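# Clip both heat sinks onto their power modules

## Task

Close the spring clip on each of the two power modules over the heat sink already sitting on it, pressing each clip until it clicks shut, while both heat sinks stay seated on their studs and both modules remain lying flat on the table.

## Robot and tools

Robot. Two arms, left_arm and right_arm, each ending in a four-digit hand (index, middle, ring, thumb) with 16 motors. right_arm has a right hand; left_arm has its mirror image, a left hand. Calibrated bases in the scene frame: left_arm at (+0.004, +0.353, +0.032) m, quat_wxyz (+1.000, 0, 0, -0.022); right_arm at (-0.040, -0.408, +0.032) m, quat_wxyz (+1.000, 0, 0, -0.026).

Frames. Scene frame: origin at table-top height midway between the nominal bases, +z up, +x out over the table, left_arm toward +y (not the same as image left/right). Fixed cameras and the table use the scene frame. Reported hand positions, quaternions, velocities, targets and wrist-camera poses use each arm's own base frame. Offsets you command are along the axes of that arm's current Hand target. Hand point axes (right hand): +z runs along straight fingers toward the tips, +x crosses the palm away from the thumb, +y points out of the palm face. On the left hand +x points toward the thumb instead. The palm face is at y = -0.062 m; straight fingertips end about 0.139 m past knuckles at z = -0.017 m. A rigid mast behind the wrist (x +0.05 to +0.10, z -0.16 to -0.11, up to y +0.06; sign of x flipped on the left hand) can strike objects.

The 48-number row (used by execute_actions and move). All values are in [-1, 1], both arms in one list, in this order: left_arm dx, dy, dz, rx, ry, rz; 16 left hand motor numbers; left current_limit, speed; then the same 24 for right_arm. The six arm numbers are an offset, not a pose: displacement from that arm's Hand target as it stood when the action or move began, with 1.0 = 0.6 m or 180 degrees, and rx, ry, rz forming one rotation vector. All six zero re-requests the current Hand target. Hand motor order: index_mcp, index_abd, index_pip, index_dip, thumb_cmc, thumb_axl, thumb_mcp, thumb_ipl, middle_mcp, middle_abd, middle_pip, middle_dip, ring_mcp, ring_abd, ring_pip, ring_dip. Each is an absolute goal angle scaled between its two stops (not an offset); straight is near -0.75 for _mcp, 0.00 for _abd, -0.58 for _pip, -0.70 for _dip, -0.71 thumb_cmc, -0.68 thumb_axl, -0.23 thumb_mcp, -0.17 thumb_ipl. Larger values curl fingers toward the palm. current_limit maps -1..+1 to 0..550 mA (floor 11 mA); speed gives (speed+1)/2 of 8.5 rad/s. Initial values +0.4 and -0.6. A hand value of 0 is a real goal: to keep a hand unchanged, repeat its hand_goal, hand_current_limit and hand_speed.

Tools.
execute_actions(actions, cameras): actions is a list of actions; each action is up to 15 rows, one per 1/30 s step, and a short action repeats its final row. Every row in an action counts from the same start pose. cameras lists names, ["all"], or []; images come by default only when actions is empty.
move(target, speed, blend, stop_force, zero, blocking, cameras): drives hand points in straight lines to one row or a list of up to 15 rows, every row an offset from the same starting Hand targets. speed is top path speed in m/s, 0.002 to 3.6, default 0.25 (turn rate up to twice that in rad/s), one value or one per target. blend is a corner radius in m; 0 means halt at each target. stop_force, 3 to 120 N, ends an arm's path when its wrist sensor feels that much push against the motion; not reliable while the hand rotates; leave it out when backing away from contact. zero (default true) re-zeroes before the move. blocking=false returns early and cannot combine with stop_force. Moves run at least 0.5 s and at most 10 s and do not avoid obstacles.
wait(seconds 0 to 10), stop() to brake a running move, zoom_image(camera, region [x0,y0,x1,y1] pixels, at most 504 square), zero_wrist_force(arm), finished_scene(scene=1).
Cameras: cam_head_left, cam_head_right, cam_high, cam_low, cam_left_wrist, cam_right_wrist, each 896x504.

Results. Per arm: end_effector_position (m), end_effector_quat_wxyz, velocities, Hand target (last commanded pose after clipping; next offsets start here), joint positions and torques, Wrist force and Wrist torque in the hand point axes plus a peak line. Per hand: hand_goal, hand_measured, hand_current_ma, hand_state (moving, goal, blocked, overload), hand_current_limit, hand_speed. A move adds a move: line such as done, off_target, moving, held or fault, with limits=paced (pose clipped) or limits=held (steps withheld). The hand point often rests short of its target; send the remaining distance as a new offset.

Cautions. Commanded orientation is clipped to 32 degrees from the measured one per step. Keep paths away from an arm's own base. Force near 150 N on an arm, or contact torque at the joint limits (141 N m for the big joints, 26.3 N m for the wrists), triggers a 10 s fault stop; arms are stiff, so aim only slightly past contact and approach slowly. A motor drawing 495 mA or more for 5 s shuts down. Motors at 85 °C brake the arm (warning at 70 °C). Never let the arms or hands press or collide with each other. Press clips firmly but gently, do not slam, knock modules off flat, lift heat sinks off their studs, or let anything fall off the table.

Each tool is called after ">>>" as name(argument=value, ...), one argument or row to a line, values as JSON.

## Session

I'll start by looking at the scene.

>>> execute_actions(
  actions=[],
)

Scene clock: 0.00 s.
left_arm: end_effector_position=(+0.8147, +0.0751, +0.3060) hand_goal=(-0.754, +0.000, -0.576, -0.696, -0.714, -0.678, -0.226, -0.168, -0.754, +0.000, -0.576, -0.696, -0.754, +0.000, -0.576, -0.696) hand_measured=(-0.754, +0.000, -0.576, -0.696, -0.714, -0.678, -0.226, -0.168, -0.754, +0.000, -0.576, -0.696, -0.754, +0.000, -0.576, -0.696) hand_current_ma=(+0, +0, +0, +0, +0, +0, +0, +0, +0, +0, +0, +0, +0, +0, +0, +0) hand_state=(goal, goal, goal, goal, goal, goal, goal, goal, goal, goal, goal, goal, goal, goal, goal, goal) hand_current_limit=0.40 hand_speed=-0.60 end_effector_quat_wxyz=(+0.576, +0.329, +0.745, -0.073) | right_arm: end_effector_position=(+0.4597, +0.5676, +0.2447) hand_goal=(-0.754, +0.000, -0.576, -0.696, -0.714, -0.678, -0.226, -0.168, -0.754, +0.000, -0.576, -0.696, -0.754, +0.000, -0.576, -0.696) hand_measured=(-0.754, +0.000, -0.576, -0.696, -0.714, -0.678, -0.226, -0.168, -0.754, +0.000, -0.576, -0.696, -0.754, +0.000, -0.576, -0.696) hand_current_ma=(+0, +0, +0, +0, +0, +0, +0, +0, +0, +0, +0, +0, +0, +0, +0, +0) hand_state=(goal, goal, goal, goal, goal, goal, goal, goal, goal, goal, goal, goal, goal, goal, goal, goal) hand_current_limit=0.40 hand_speed=-0.60 end_effector_quat_wxyz=(-0.352, +0.663, +0.658, +0.063)
Joint positions: left_arm=[3.558 -2.099 -1.69 0.107 0.687 -0.847] | right_arm=[0.556 -1.191 1.428 -1.766 -0.84 0.547]
Joint velocities: within noise
Joint torques (N m): no reading
Motor temperatures (°C): left_arm=[38 31 39 41 43 38] | right_arm=[39 30 32 34 43 48]
Wrist force (N): no reading
Wrist torque (N m): no reading
Wrist force, peak (N): no reading
Hand target: left_arm +0.8147, +0.0751, +0.3060; +0.576, +0.329, +0.745, -0.073 | right_arm +0.4597, +0.5676, +0.2447; -0.352, +0.663, +0.658, +0.063

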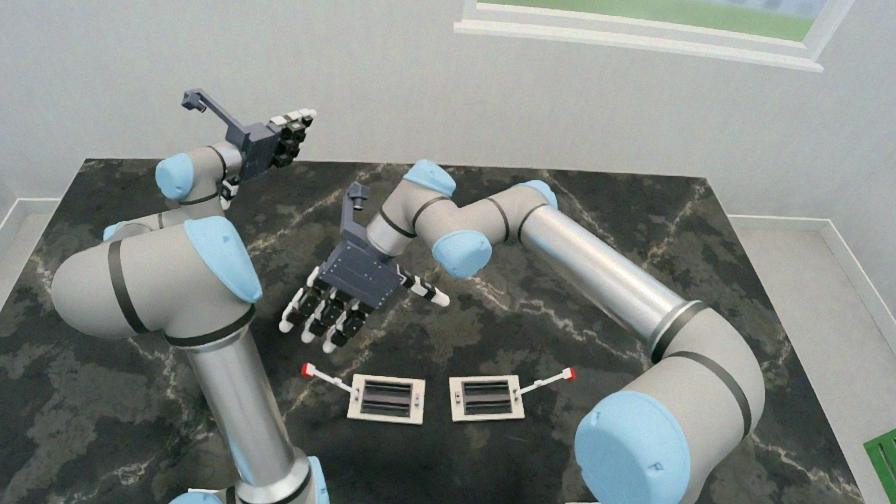

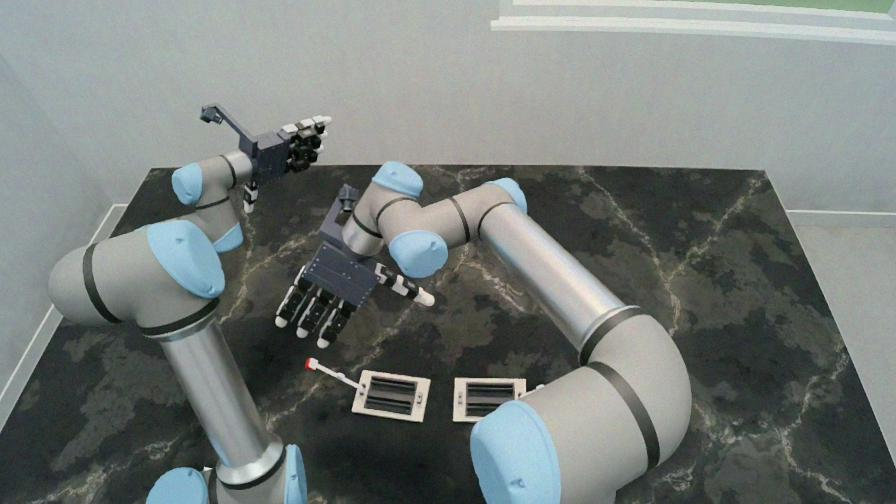

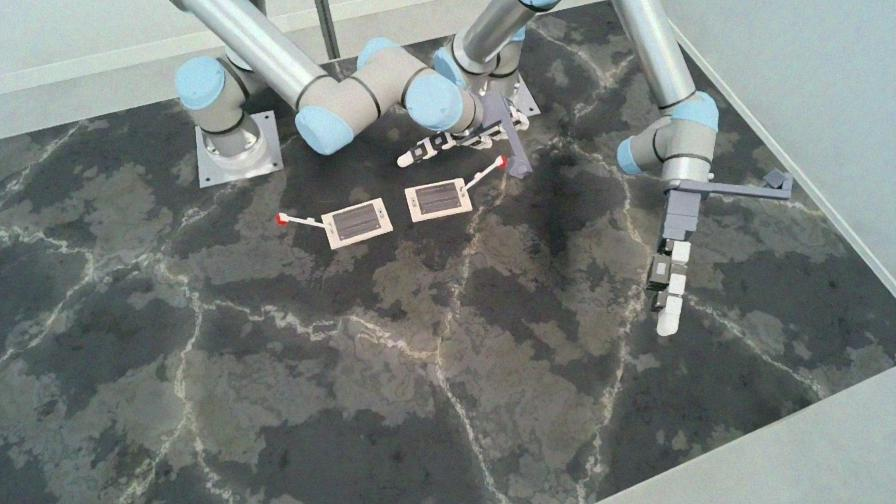

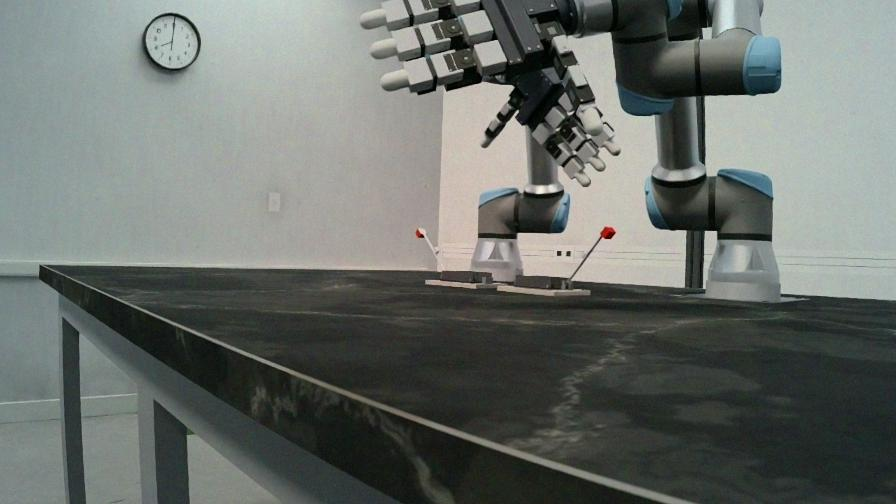

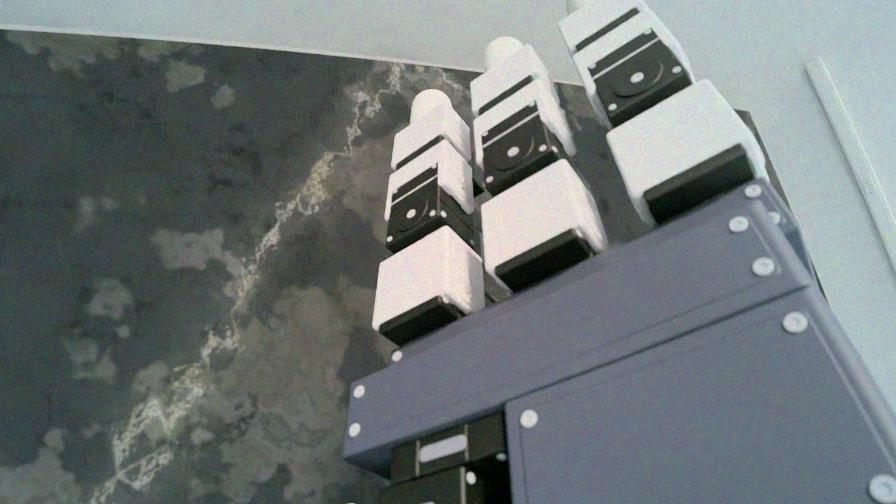

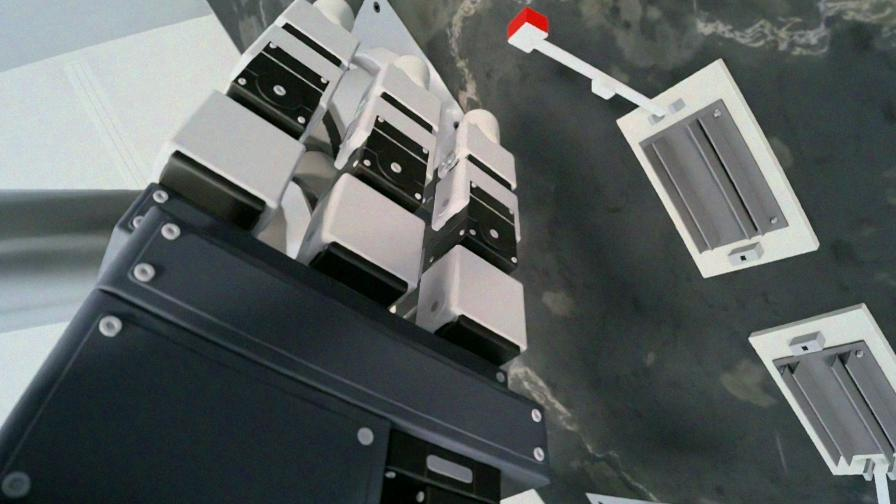

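>>> zoom_image(
  camera="cam_head_left",
  region=[290, 350, 590, 440],
)

>>> zoom_image(
  camera="cam_right_wrist",
  region=[496, 0, 896, 300],
)

>>> zoom_image(
  camera="cam_high",
  region=[260, 140, 540, 270],
)

>>> zoom_image(
  camera="cam_low",
  region=[400, 210, 640, 310],
)

>>> zoom_image(
  camera="cam_right_wrist",
  region=[700, 280, 896, 504],
)

Scaled by 1.680.

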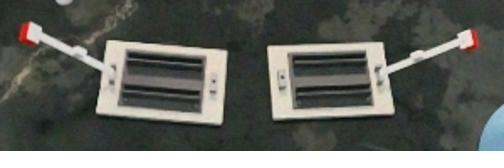

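Scaled by 1.260.

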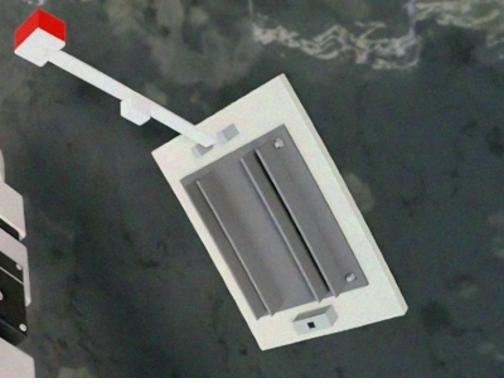

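Scaled by 1.800.

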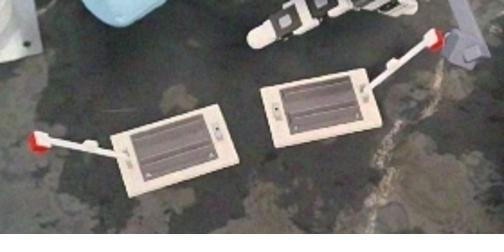

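Scaled by 2.100.

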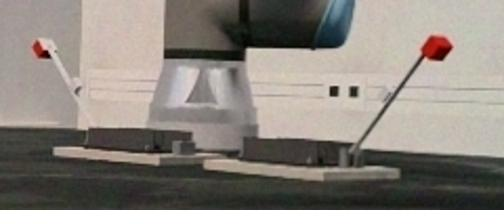

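Scaled by 2.250.

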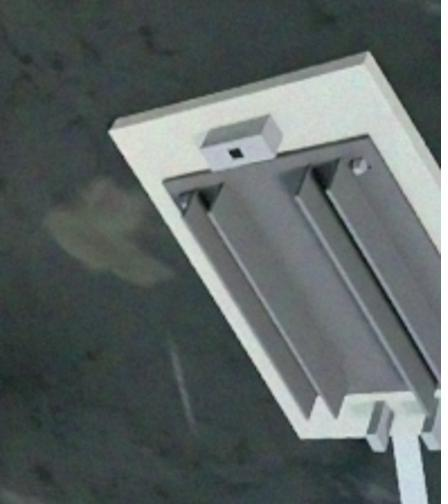

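>>> zoom_image(
  camera="cam_right_wrist",
  region=[620, 60, 720, 130],
)

>>> zoom_image(
  camera="cam_right_wrist",
  region=[500, 0, 640, 110],
)

>>> zoom_image(
  camera="cam_right_wrist",
  region=[690, 220, 800, 300],
)

>>> zoom_image(
  camera="cam_low",
  region=[490, 220, 620, 300],
)

>>> zoom_image(
  camera="cam_low",
  region=[405, 220, 520, 300],
)

>>> zoom_image(
  camera="cam_high",
  region=[270, 190, 400, 260],
)

>>> zoom_image(
  camera="cam_high",
  region=[395, 145, 525, 230],
)

>>> zoom_image(
  camera="cam_head_left",
  region=[295, 355, 435, 430],
)

>>> zoom_image(
  camera="cam_head_left",
  region=[440, 355, 580, 430],
)

Scaled by 5.040.

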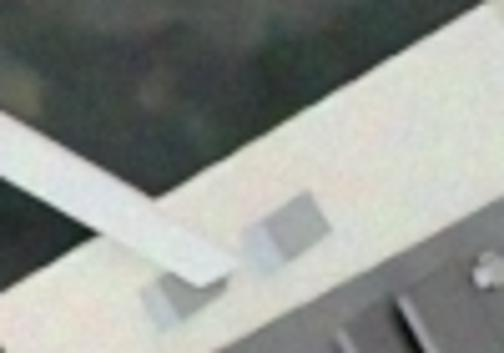

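Scaled by 3.600.

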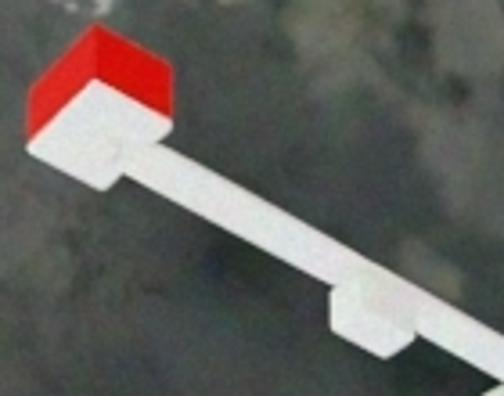

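Scaled by 4.582.

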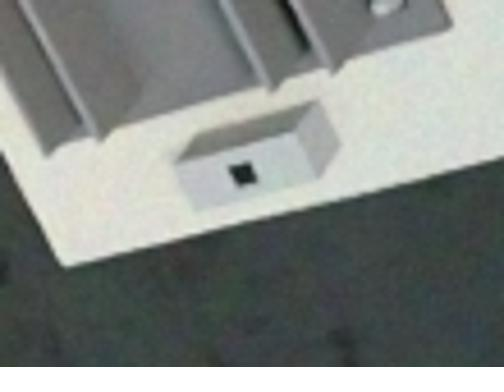

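Scaled by 3.877.

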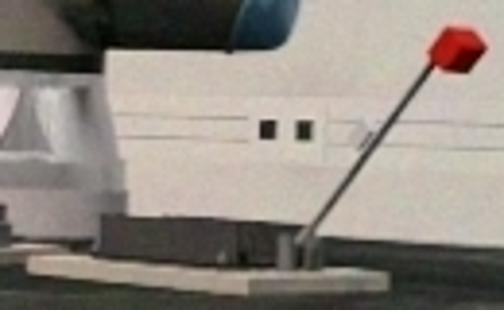

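Scaled by 4.383.

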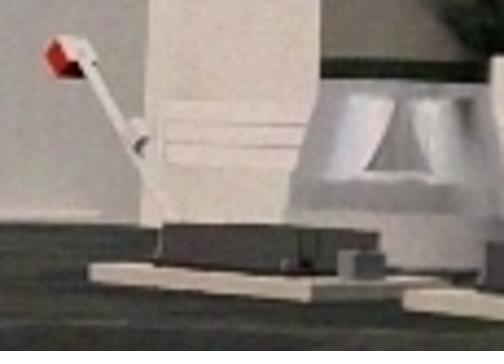

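Scaled by 3.877.

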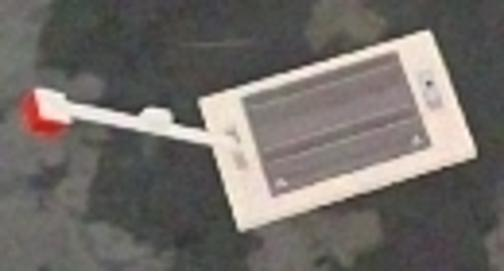

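Scaled by 3.877.

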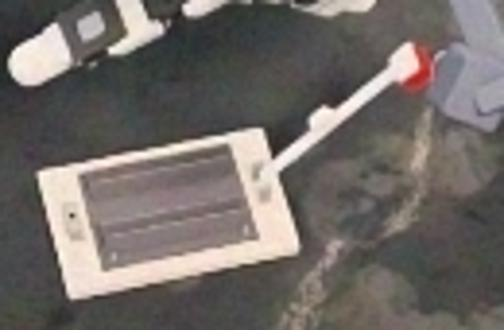

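Scaled by 3.600.

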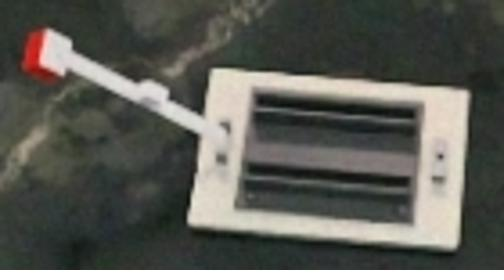

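Scaled by 3.600.

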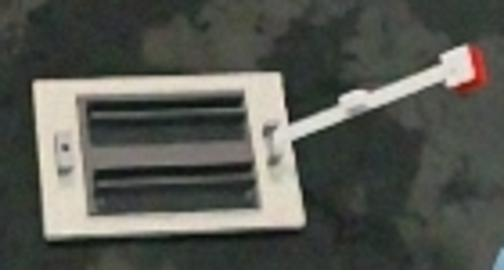

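>>> move(
  target=[
    [0,0,0,0,0,0, 0.685,0,0.591,-0.551,-0.714,-0.678,-0.226,-0.168,0.685,0,0.591,-0.551,0.685,0,0.591,-0.551,0.7,-0.3, -0.2078,-0.1752,-0.3312,0.0209,-0.1017,-0.1974, 0.685,0,0.591,-0.551,-0.714,-0.678,-0.226,-0.168,0.685,0,0.591,-0.551,0.685,0,0.591,-0.551,0.7,-0.3],
    [0,0,0,0,0,0, 0.685,0,0.591,-0.551,-0.714,-0.678,-0.226,-0.168,0.685,0,0.591,-0.551,0.685,0,0.591,-0.551,0.7,-0.3, -0.7928,-0.2457,-0.4555,0.0523,-0.2542,-0.4934, 0.685,0,0.591,-0.551,-0.714,-0.678,-0.226,-0.168,0.685,0,0.591,-0.551,0.685,0,0.591,-0.551,0.7,-0.3],
  ],
  blend=[0.08, 0],
  speed=0.4,
  cameras=["all"],
)

Scene clock: 160.63 s.
left_arm: end_effector_position=(+0.8147, +0.0751, +0.3060) hand_goal=(+0.684, +0.000, +0.590, -0.552, -0.714, -0.678, -0.226, -0.168, +0.684, +0.000, +0.590, -0.552, +0.684, +0.000, +0.590, -0.552) hand_measured=(+0.680, +0.000, +0.588, -0.554, -0.714, -0.678, -0.226, -0.168, +0.680, -0.002, +0.588, -0.554, +0.680, +0.000, +0.588, -0.554) hand_current_ma=(-1, +0, +0, +0, +0, +0, +0, +0, -1, +0, +0, +0, -1, +0, +0, +0) hand_state=(goal, goal, goal, goal, goal, goal, goal, goal, goal, goal, goal, goal, goal, goal, goal, goal) hand_current_limit=0.70 hand_speed=-0.30 end_effector_quat_wxyz=(+0.576, +0.329, +0.745, -0.073) | right_arm: end_effector_position=(+0.3683, +0.0070, +0.2442) hand_goal=(+0.684, +0.000, +0.590, -0.552, -0.714, -0.678, -0.226, -0.168, +0.684, +0.000, +0.590, -0.552, +0.684, +0.000, +0.590, -0.552) hand_measured=(+0.670, +0.000, +0.588, -0.554, -0.712, -0.678, -0.224, -0.168, +0.670, +0.000, +0.588, -0.554, +0.670, +0.000, +0.588, -0.554) hand_current_ma=(-23, +0, -2, -2, +1, +0, +2, +0, -21, +0, -2, -2, -23, +0, -2, -2) hand_state=(goal, goal, goal, goal, goal, goal, goal, goal, goal, goal, goal, goal, goal, goal, goal, goal) hand_current_limit=0.70 hand_speed=-0.30 end_effector_quat_wxyz=(+0.000, -0.026, +1.000, +0.001) end_effector_velocity=(+0.000, +0.000, +0.000) end_effector_angular_velocity=(+0.000, -0.002, +0.005)
Joint positions: left_arm=[3.558 -2.099 -1.69 0.107 0.687 -0.847] | right_arm=[-0.603 -1.929 2.152 -1.793 -1.57 -2.226]
Joint velocities: left_arm=[within noise] | right_arm=[0 0 0 -0.002 0.001 -0.005]
Joint torques (N m): left_arm=[0.04 44.66 20.97 2.25 -0.14 0.69] | right_arm=[-9.56 -9.53 -24.84 -3.85 -0.46 -1.49]
Wrist force (N): left_arm=[-0.2 0.1 0.2] | right_arm=[-0.1 -0.4 -0.2]
Wrist torque (N m): left_arm=[-0.01 -0.19 -0.16] | right_arm=[0.09 0.02 0.01]
Wrist force, peak (N): left_arm=[-0.5 -1.2 0.0] | right_arm=[0.0 -2.4 0.5]
Hand target: left_arm +0.8147, +0.0751, +0.3060; +0.576, +0.329, +0.745, -0.073 | right_arm +0.3683, +0.0069, +0.2442; +0.000, -0.026, +1.000, +0.000
Off the commanded pose: left_arm 0.000 m, 0 deg | right_arm 0.000 m, 0 deg.
move: done; blend cut to 0 m at target 1
camera_calibration:
cam_right_wrist: T_world_to_cam=[[0.736327, 0.67568, -0.0357654, -0.22898], [0.508642, -0.51789, 0.687803, -0.391585], [0.446212, -0.52464, -0.725015, 0.144677], [0, 0, 0, 1]] pos_world=[0.303224, 0.0278225, 0.366037]

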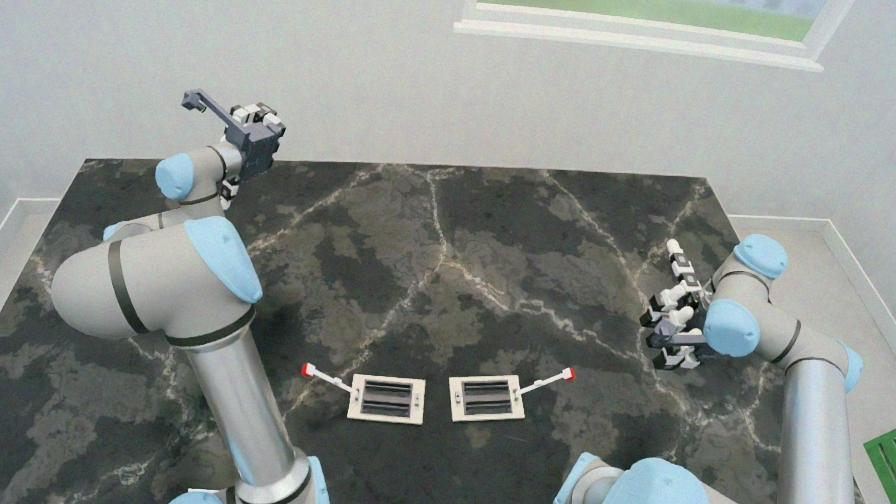

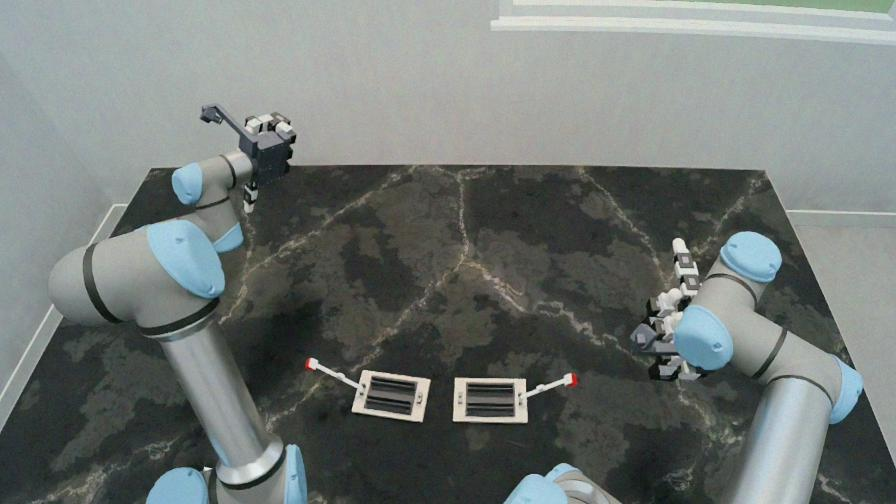

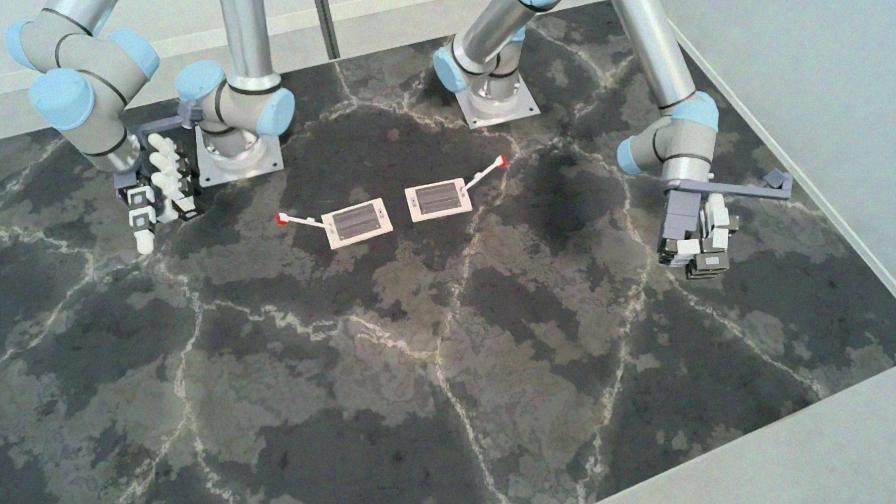

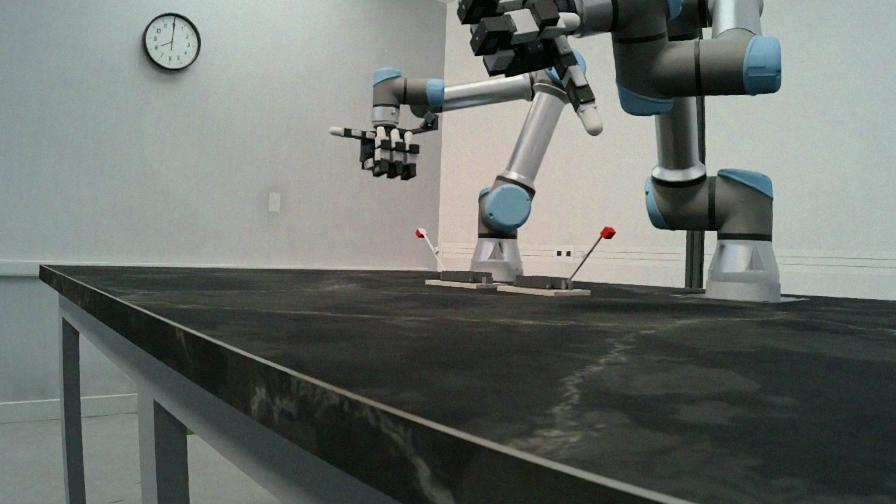

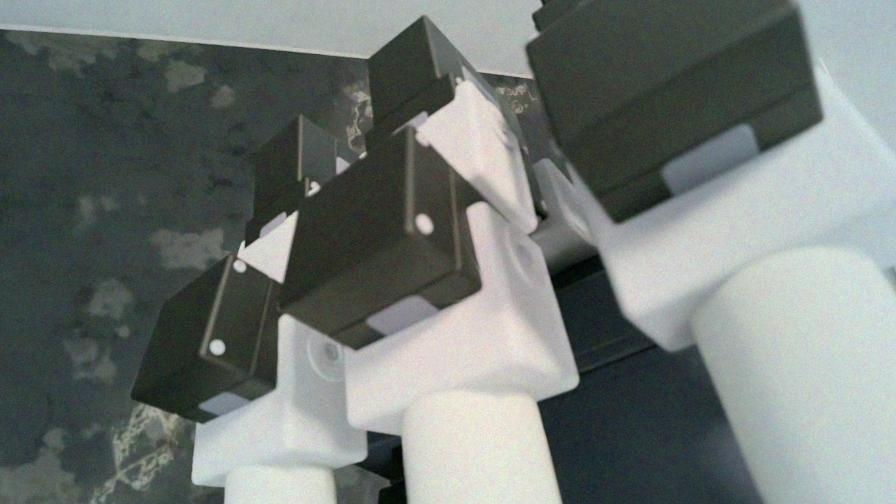

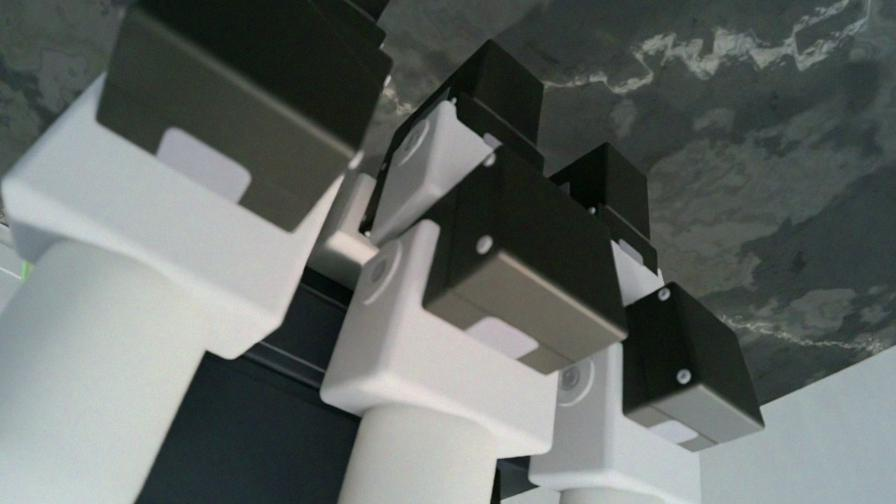

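>>> move(
  target=[0.1153,-0.5835,-0.5068,0.4879,0.0446,0.6380, 0.685,0,0.591,-0.551,-0.714,-0.678,-0.226,-0.168,0.685,0,0.591,-0.551,0.685,0,0.591,-0.551,0.7,-0.3, 0,0,0.3,0,0,0, 0.685,0,0.591,-0.551,-0.714,-0.678,-0.226,-0.168,0.685,0,0.591,-0.551,0.685,0,0.591,-0.551,0.7,-0.3],
  speed=0.5,
  cameras=["all"],
)

Scene clock: 178.10 s.
left_arm: end_effector_position=(+0.3592, -0.0197, +0.2481) hand_goal=(+0.684, +0.000, +0.590, -0.552, -0.714, -0.678, -0.226, -0.168, +0.684, +0.000, +0.590, -0.552, +0.684, +0.000, +0.590, -0.552) hand_measured=(+0.680, +0.000, +0.588, -0.554, -0.716, -0.678, -0.224, -0.168, +0.678, -0.002, +0.588, -0.554, +0.680, +0.000, +0.588, -0.554) hand_current_ma=(-1, +0, +0, +0, +0, +0, +0, +0, -1, +0, +0, +0, -1, +0, +0, +0) hand_state=(goal, goal, goal, goal, goal, goal, goal, goal, goal, goal, goal, goal, goal, goal, goal, goal) hand_current_limit=0.70 hand_speed=-0.30 end_effector_quat_wxyz=(+0.000, +0.999, -0.035, +0.000) | right_arm: end_effector_position=(+0.3683, +0.0071, +0.0641) hand_goal=(+0.684, +0.000, +0.590, -0.552, -0.714, -0.678, -0.226, -0.168, +0.684, +0.000, +0.590, -0.552, +0.684, +0.000, +0.590, -0.552) hand_measured=(+0.670, +0.000, +0.588, -0.554, -0.712, -0.678, -0.224, -0.168, +0.670, +0.000, +0.588, -0.554, +0.670, +0.000, +0.588, -0.554) hand_current_ma=(-23, +0, -2, -2, +1, +0, +2, +0, -21, +0, -2, -2, -23, +0, -2, -2) hand_state=(goal, goal, goal, goal, goal, goal, goal, goal, goal, goal, goal, goal, goal, goal, goal, goal) hand_current_limit=0.70 hand_speed=-0.30 end_effector_quat_wxyz=(+0.000, -0.026, +1.000, +0.001)
Joint positions: left_arm=[3.726 -1.181 -2.16 -1.372 1.571 2.224] | right_arm=[-0.603 -1.635 2.479 -2.414 -1.57 -2.226]
Joint torques (N m): left_arm=[8.31 11.67 37.67 1.74 0.18 0.11] | right_arm=[11.25 -21.05 -23.95 -1.63 0.65 1.59]
Wrist force (N): left_arm=[1.9 -0.4 -0.1] | right_arm=[-0.5 -0.3 -0.2]
Wrist torque (N m): left_arm=[0.12 -0.05 0.21] | right_arm=[0.10 0.07 -0.06]
Wrist force, peak (N): left_arm=[2.2 -0.8 0.1] | right_arm=[-0.2 -0.5 -0.6]
Hand target: left_arm +0.3592, -0.0196, +0.2482; +0.000, +0.999, -0.035, +0.000 | right_arm +0.3683, +0.0071, +0.0642; +0.000, -0.026, +1.000, +0.000
Off the commanded pose: left_arm 0.000 m, 0 deg | right_arm 0.000 m, 0 deg.
move: done
camera_calibration:
cam_left_wrist: T_world_to_cam=[[-0.731862, 0.681451, 0.00121708, 0.237617], [0.477776, 0.511845, 0.713964, -0.385388], [0.485909, 0.523105, -0.700181, 0.137701], [0, 0, 0, 1]] pos_world=[0.291122, -0.0366973, 0.37128]
cam_right_wrist: T_world_to_cam=[[0.736365, 0.675646, -0.0356149, -0.235591], [0.508515, -0.517956, 0.687847, -0.267645], [0.446294, -0.524617, -0.724982, 0.0142472], [0, 0, 0, 1]] pos_world=[0.303224, 0.0280224, 0.186037]

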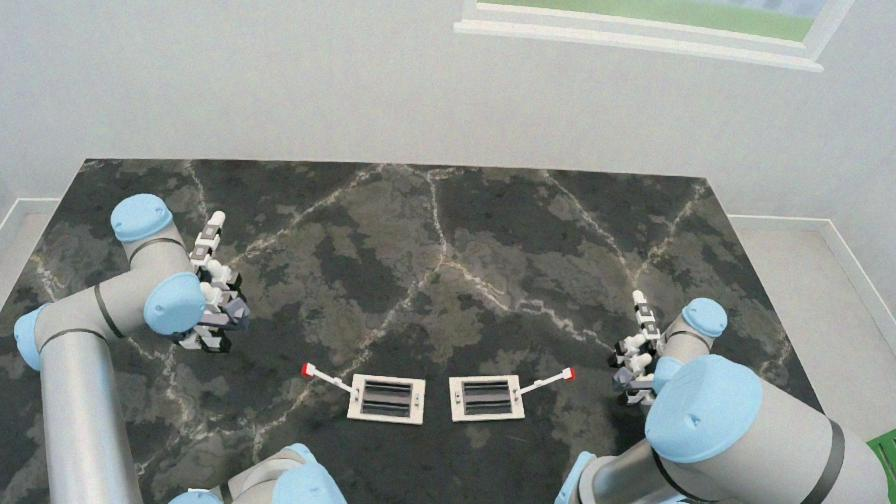

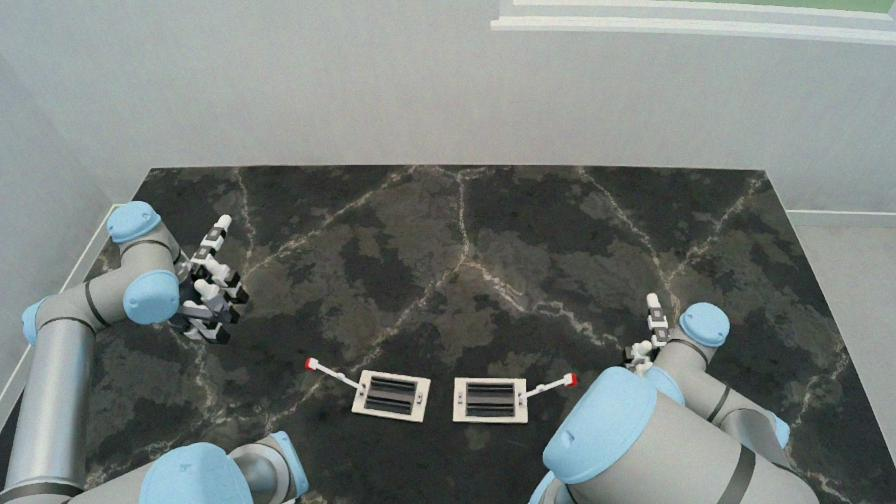

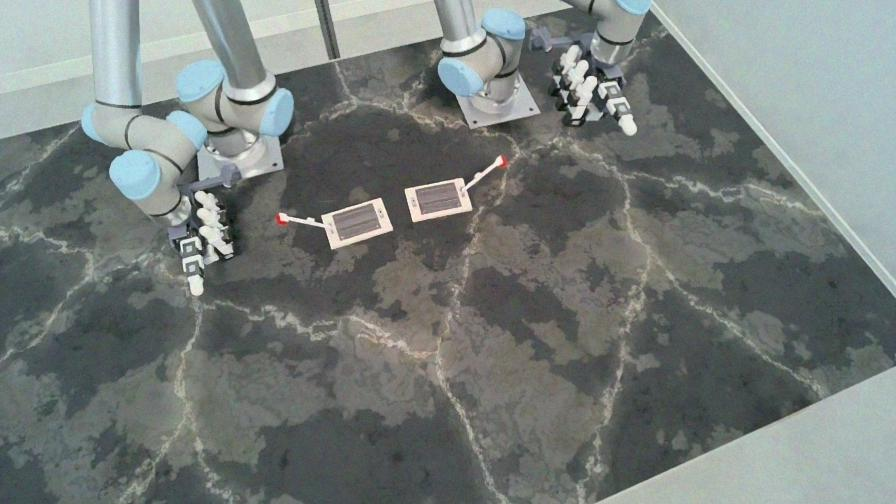

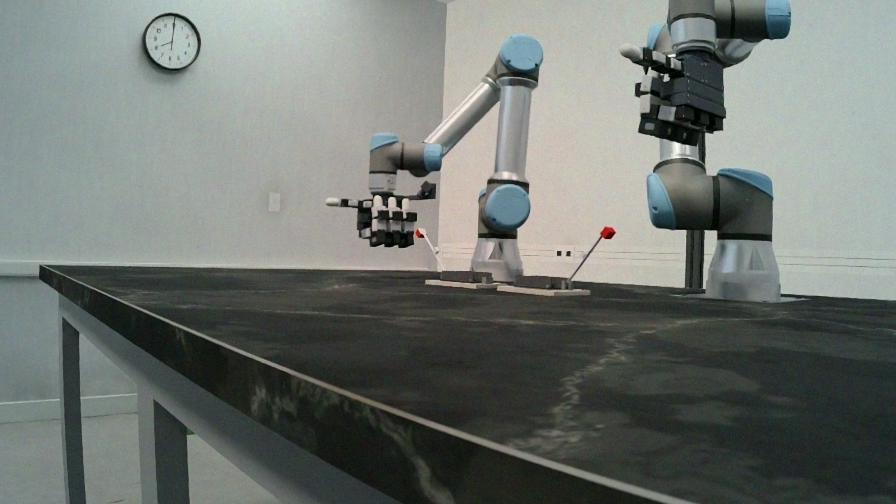

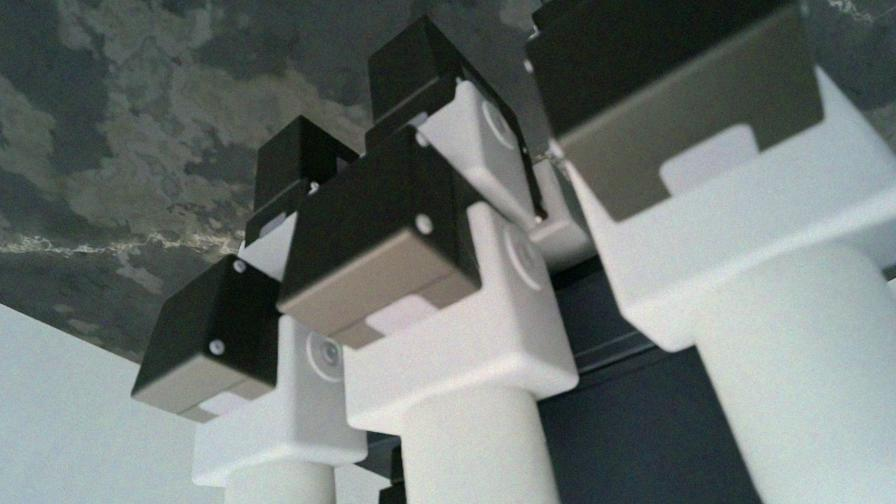

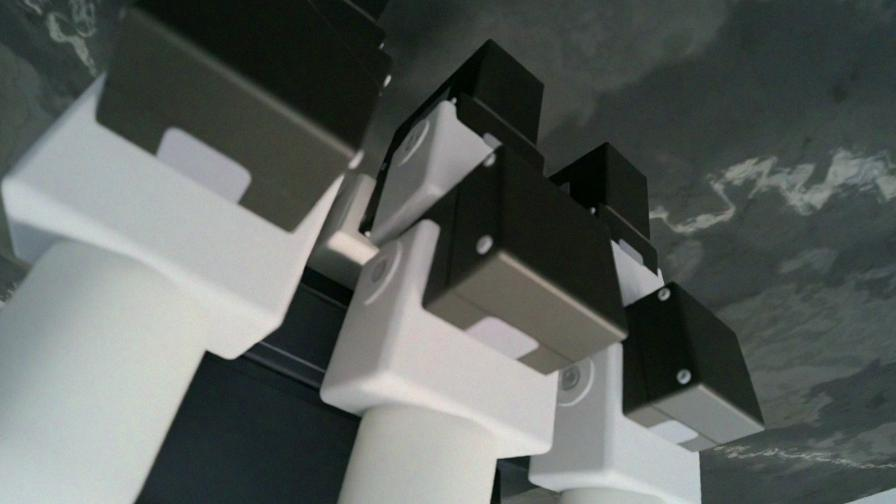

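>>> zoom_image(
  camera="cam_head_left",
  region=[500, 280, 700, 430],
)

>>> zoom_image(
  camera="cam_high",
  region=[150, 150, 330, 300],
)

>>> zoom_image(
  camera="cam_low",
  region=[320, 170, 500, 300],
)

Scaled by 2.520.

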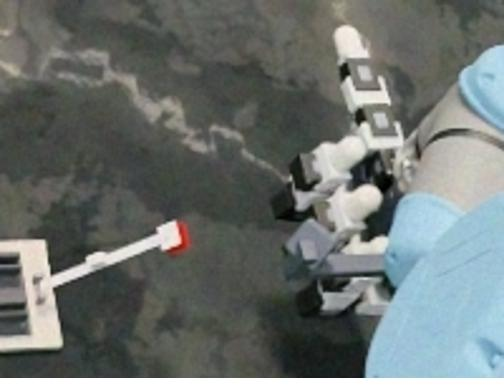

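Scaled by 2.800.

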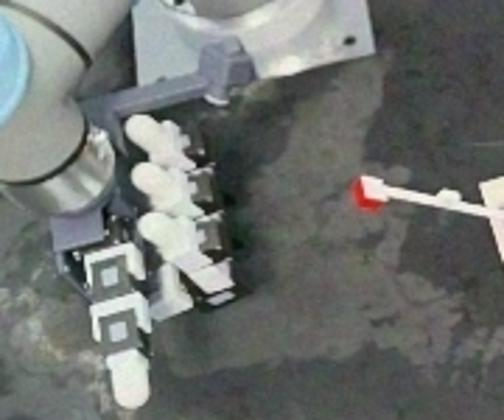

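Scaled by 2.800.

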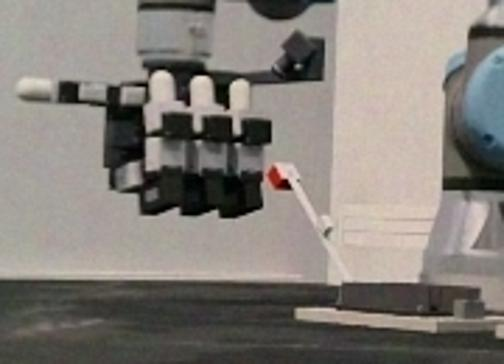

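>>> move(
  target=[0,0,0,0,0,0, 0.685,0,0.591,-0.551,-0.714,-0.678,-0.226,-0.168,0.685,0,0.591,-0.551,0.685,0,0.591,-0.551,0.7,-0.3, 0,0.2333,0.02,0,0,0, 0.685,0,0.591,-0.551,-0.714,-0.678,-0.226,-0.168,0.685,0,0.591,-0.551,0.685,0,0.591,-0.551,0.7,-0.3],
  speed=0.12,
  stop_force=20,
  cameras=["cam_head_left","cam_high","cam_low"],
)

Scene clock: 192.93 s.
left_arm: end_effector_position=(+0.3592, -0.0196, +0.2482) hand_goal=(+0.684, +0.000, +0.590, -0.552, -0.714, -0.678, -0.226, -0.168, +0.684, +0.000, +0.590, -0.552, +0.684, +0.000, +0.590, -0.552) hand_measured=(+0.680, +0.000, +0.588, -0.554, -0.716, -0.678, -0.224, -0.168, +0.678, -0.002, +0.588, -0.554, +0.680, +0.000, +0.588, -0.554) hand_current_ma=(-1, +0, +0, +0, +0, +0, +0, +0, -1, +0, +0, +0, -1, +0, +0, +0) hand_state=(goal, goal, goal, goal, goal, goal, goal, goal, goal, goal, goal, goal, goal, goal, goal, goal) hand_current_limit=0.70 hand_speed=-0.30 end_effector_quat_wxyz=(+0.000, +0.999, -0.035, +0.000) | right_arm: end_effector_position=(+0.3611, +0.1469, +0.0523) hand_goal=(+0.684, +0.000, +0.590, -0.552, -0.714, -0.678, -0.226, -0.168, +0.684, +0.000, +0.590, -0.552, +0.684, +0.000, +0.590, -0.552) hand_measured=(+0.670, +0.000, +0.588, -0.554, -0.712, -0.678, -0.224, -0.168, +0.762, +0.010, +0.608, -0.582, +0.670, +0.000, +0.588, -0.554) hand_current_ma=(-23, +0, -2, -2, +1, +0, +2, +0, +238, +9, +29, -56, -23, +0, -2, -2) hand_state=(goal, goal, goal, goal, goal, goal, goal, goal, blocked, goal, goal, blocked, goal, goal, goal, goal) hand_current_limit=0.70 hand_speed=-0.30 end_effector_quat_wxyz=(+0.000, -0.026, +1.000, +0.000)
Joint positions: left_arm=[3.726 -1.181 -2.16 -1.372 1.571 2.224] | right_arm=[-0.218 -1.629 2.52 -2.462 -1.57 -1.841]
Joint torques (N m): left_arm=[7.69 13.36 37.23 3.07 2.09 1.72] | right_arm=[8.65 -20.12 -5.03 -0.19 -0.47 1.67]
Wrist force (N): left_arm=[1.9 -0.3 -0.1] | right_arm=[1.0 -4.0 -6.3]
Wrist torque (N m): left_arm=[0.12 -0.05 0.21] | right_arm=[-0.11 0.08 0.01]
Wrist force, peak (N): left_arm=[2.1 -0.6 0.3] | right_arm=[1.8 -9.8 -16.5]
Hand target: left_arm +0.3592, -0.0196, +0.2482; +0.000, +0.999, -0.035, +0.000 | right_arm +0.3611, +0.1469, +0.0523; +0.000, -0.026, +1.000, +0.000
Off the commanded pose: left_arm 0.000 m, 0 deg | right_arm 0.000 m, 0 deg.
move: done
Images, in order (width x height): cam_head_left 896x504, cam_high 896x504, cam_low 896x504.

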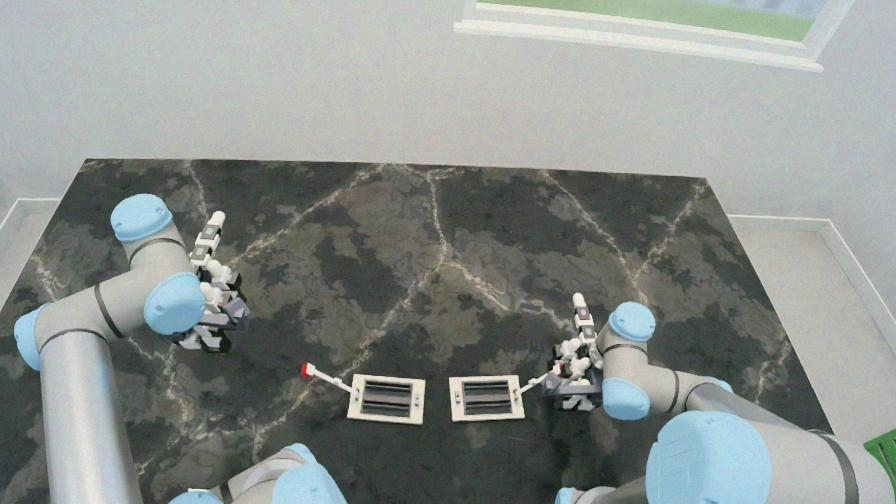

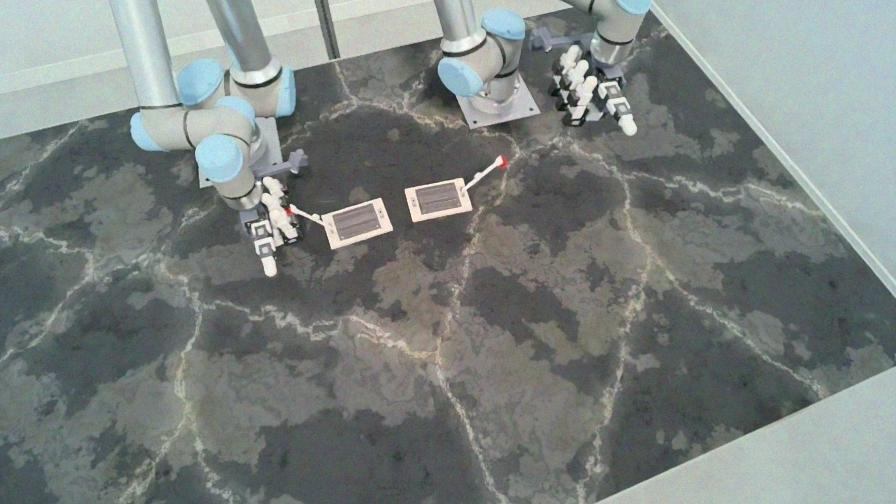

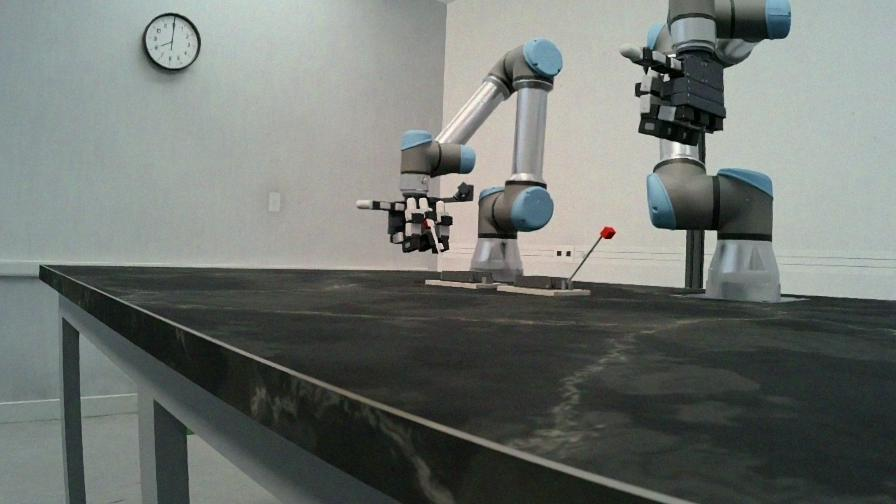

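>>> zoom_image(
  camera="cam_head_left",
  region=[440, 330, 620, 430],
)

>>> zoom_image(
  camera="cam_high",
  region=[240, 160, 400, 280],
)

>>> zoom_image(
  camera="cam_low",
  region=[370, 190, 530, 300],
)

Scaled by 2.800.

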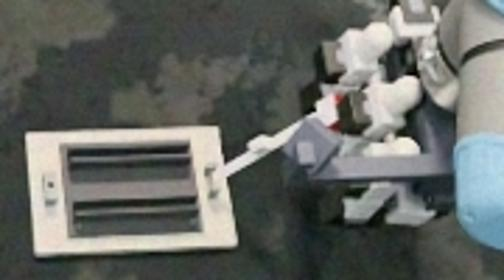

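Scaled by 3.150.

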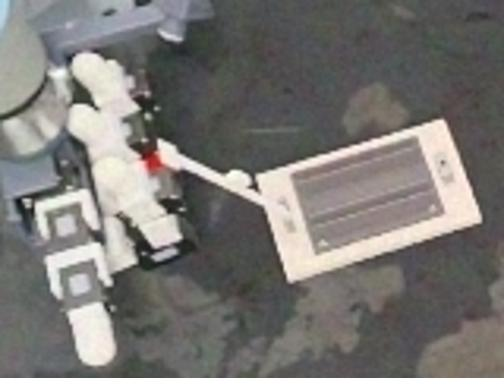

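Scaled by 3.150.

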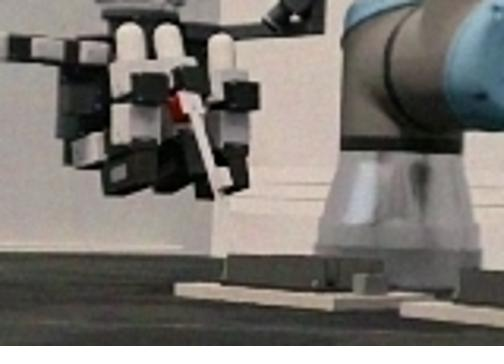

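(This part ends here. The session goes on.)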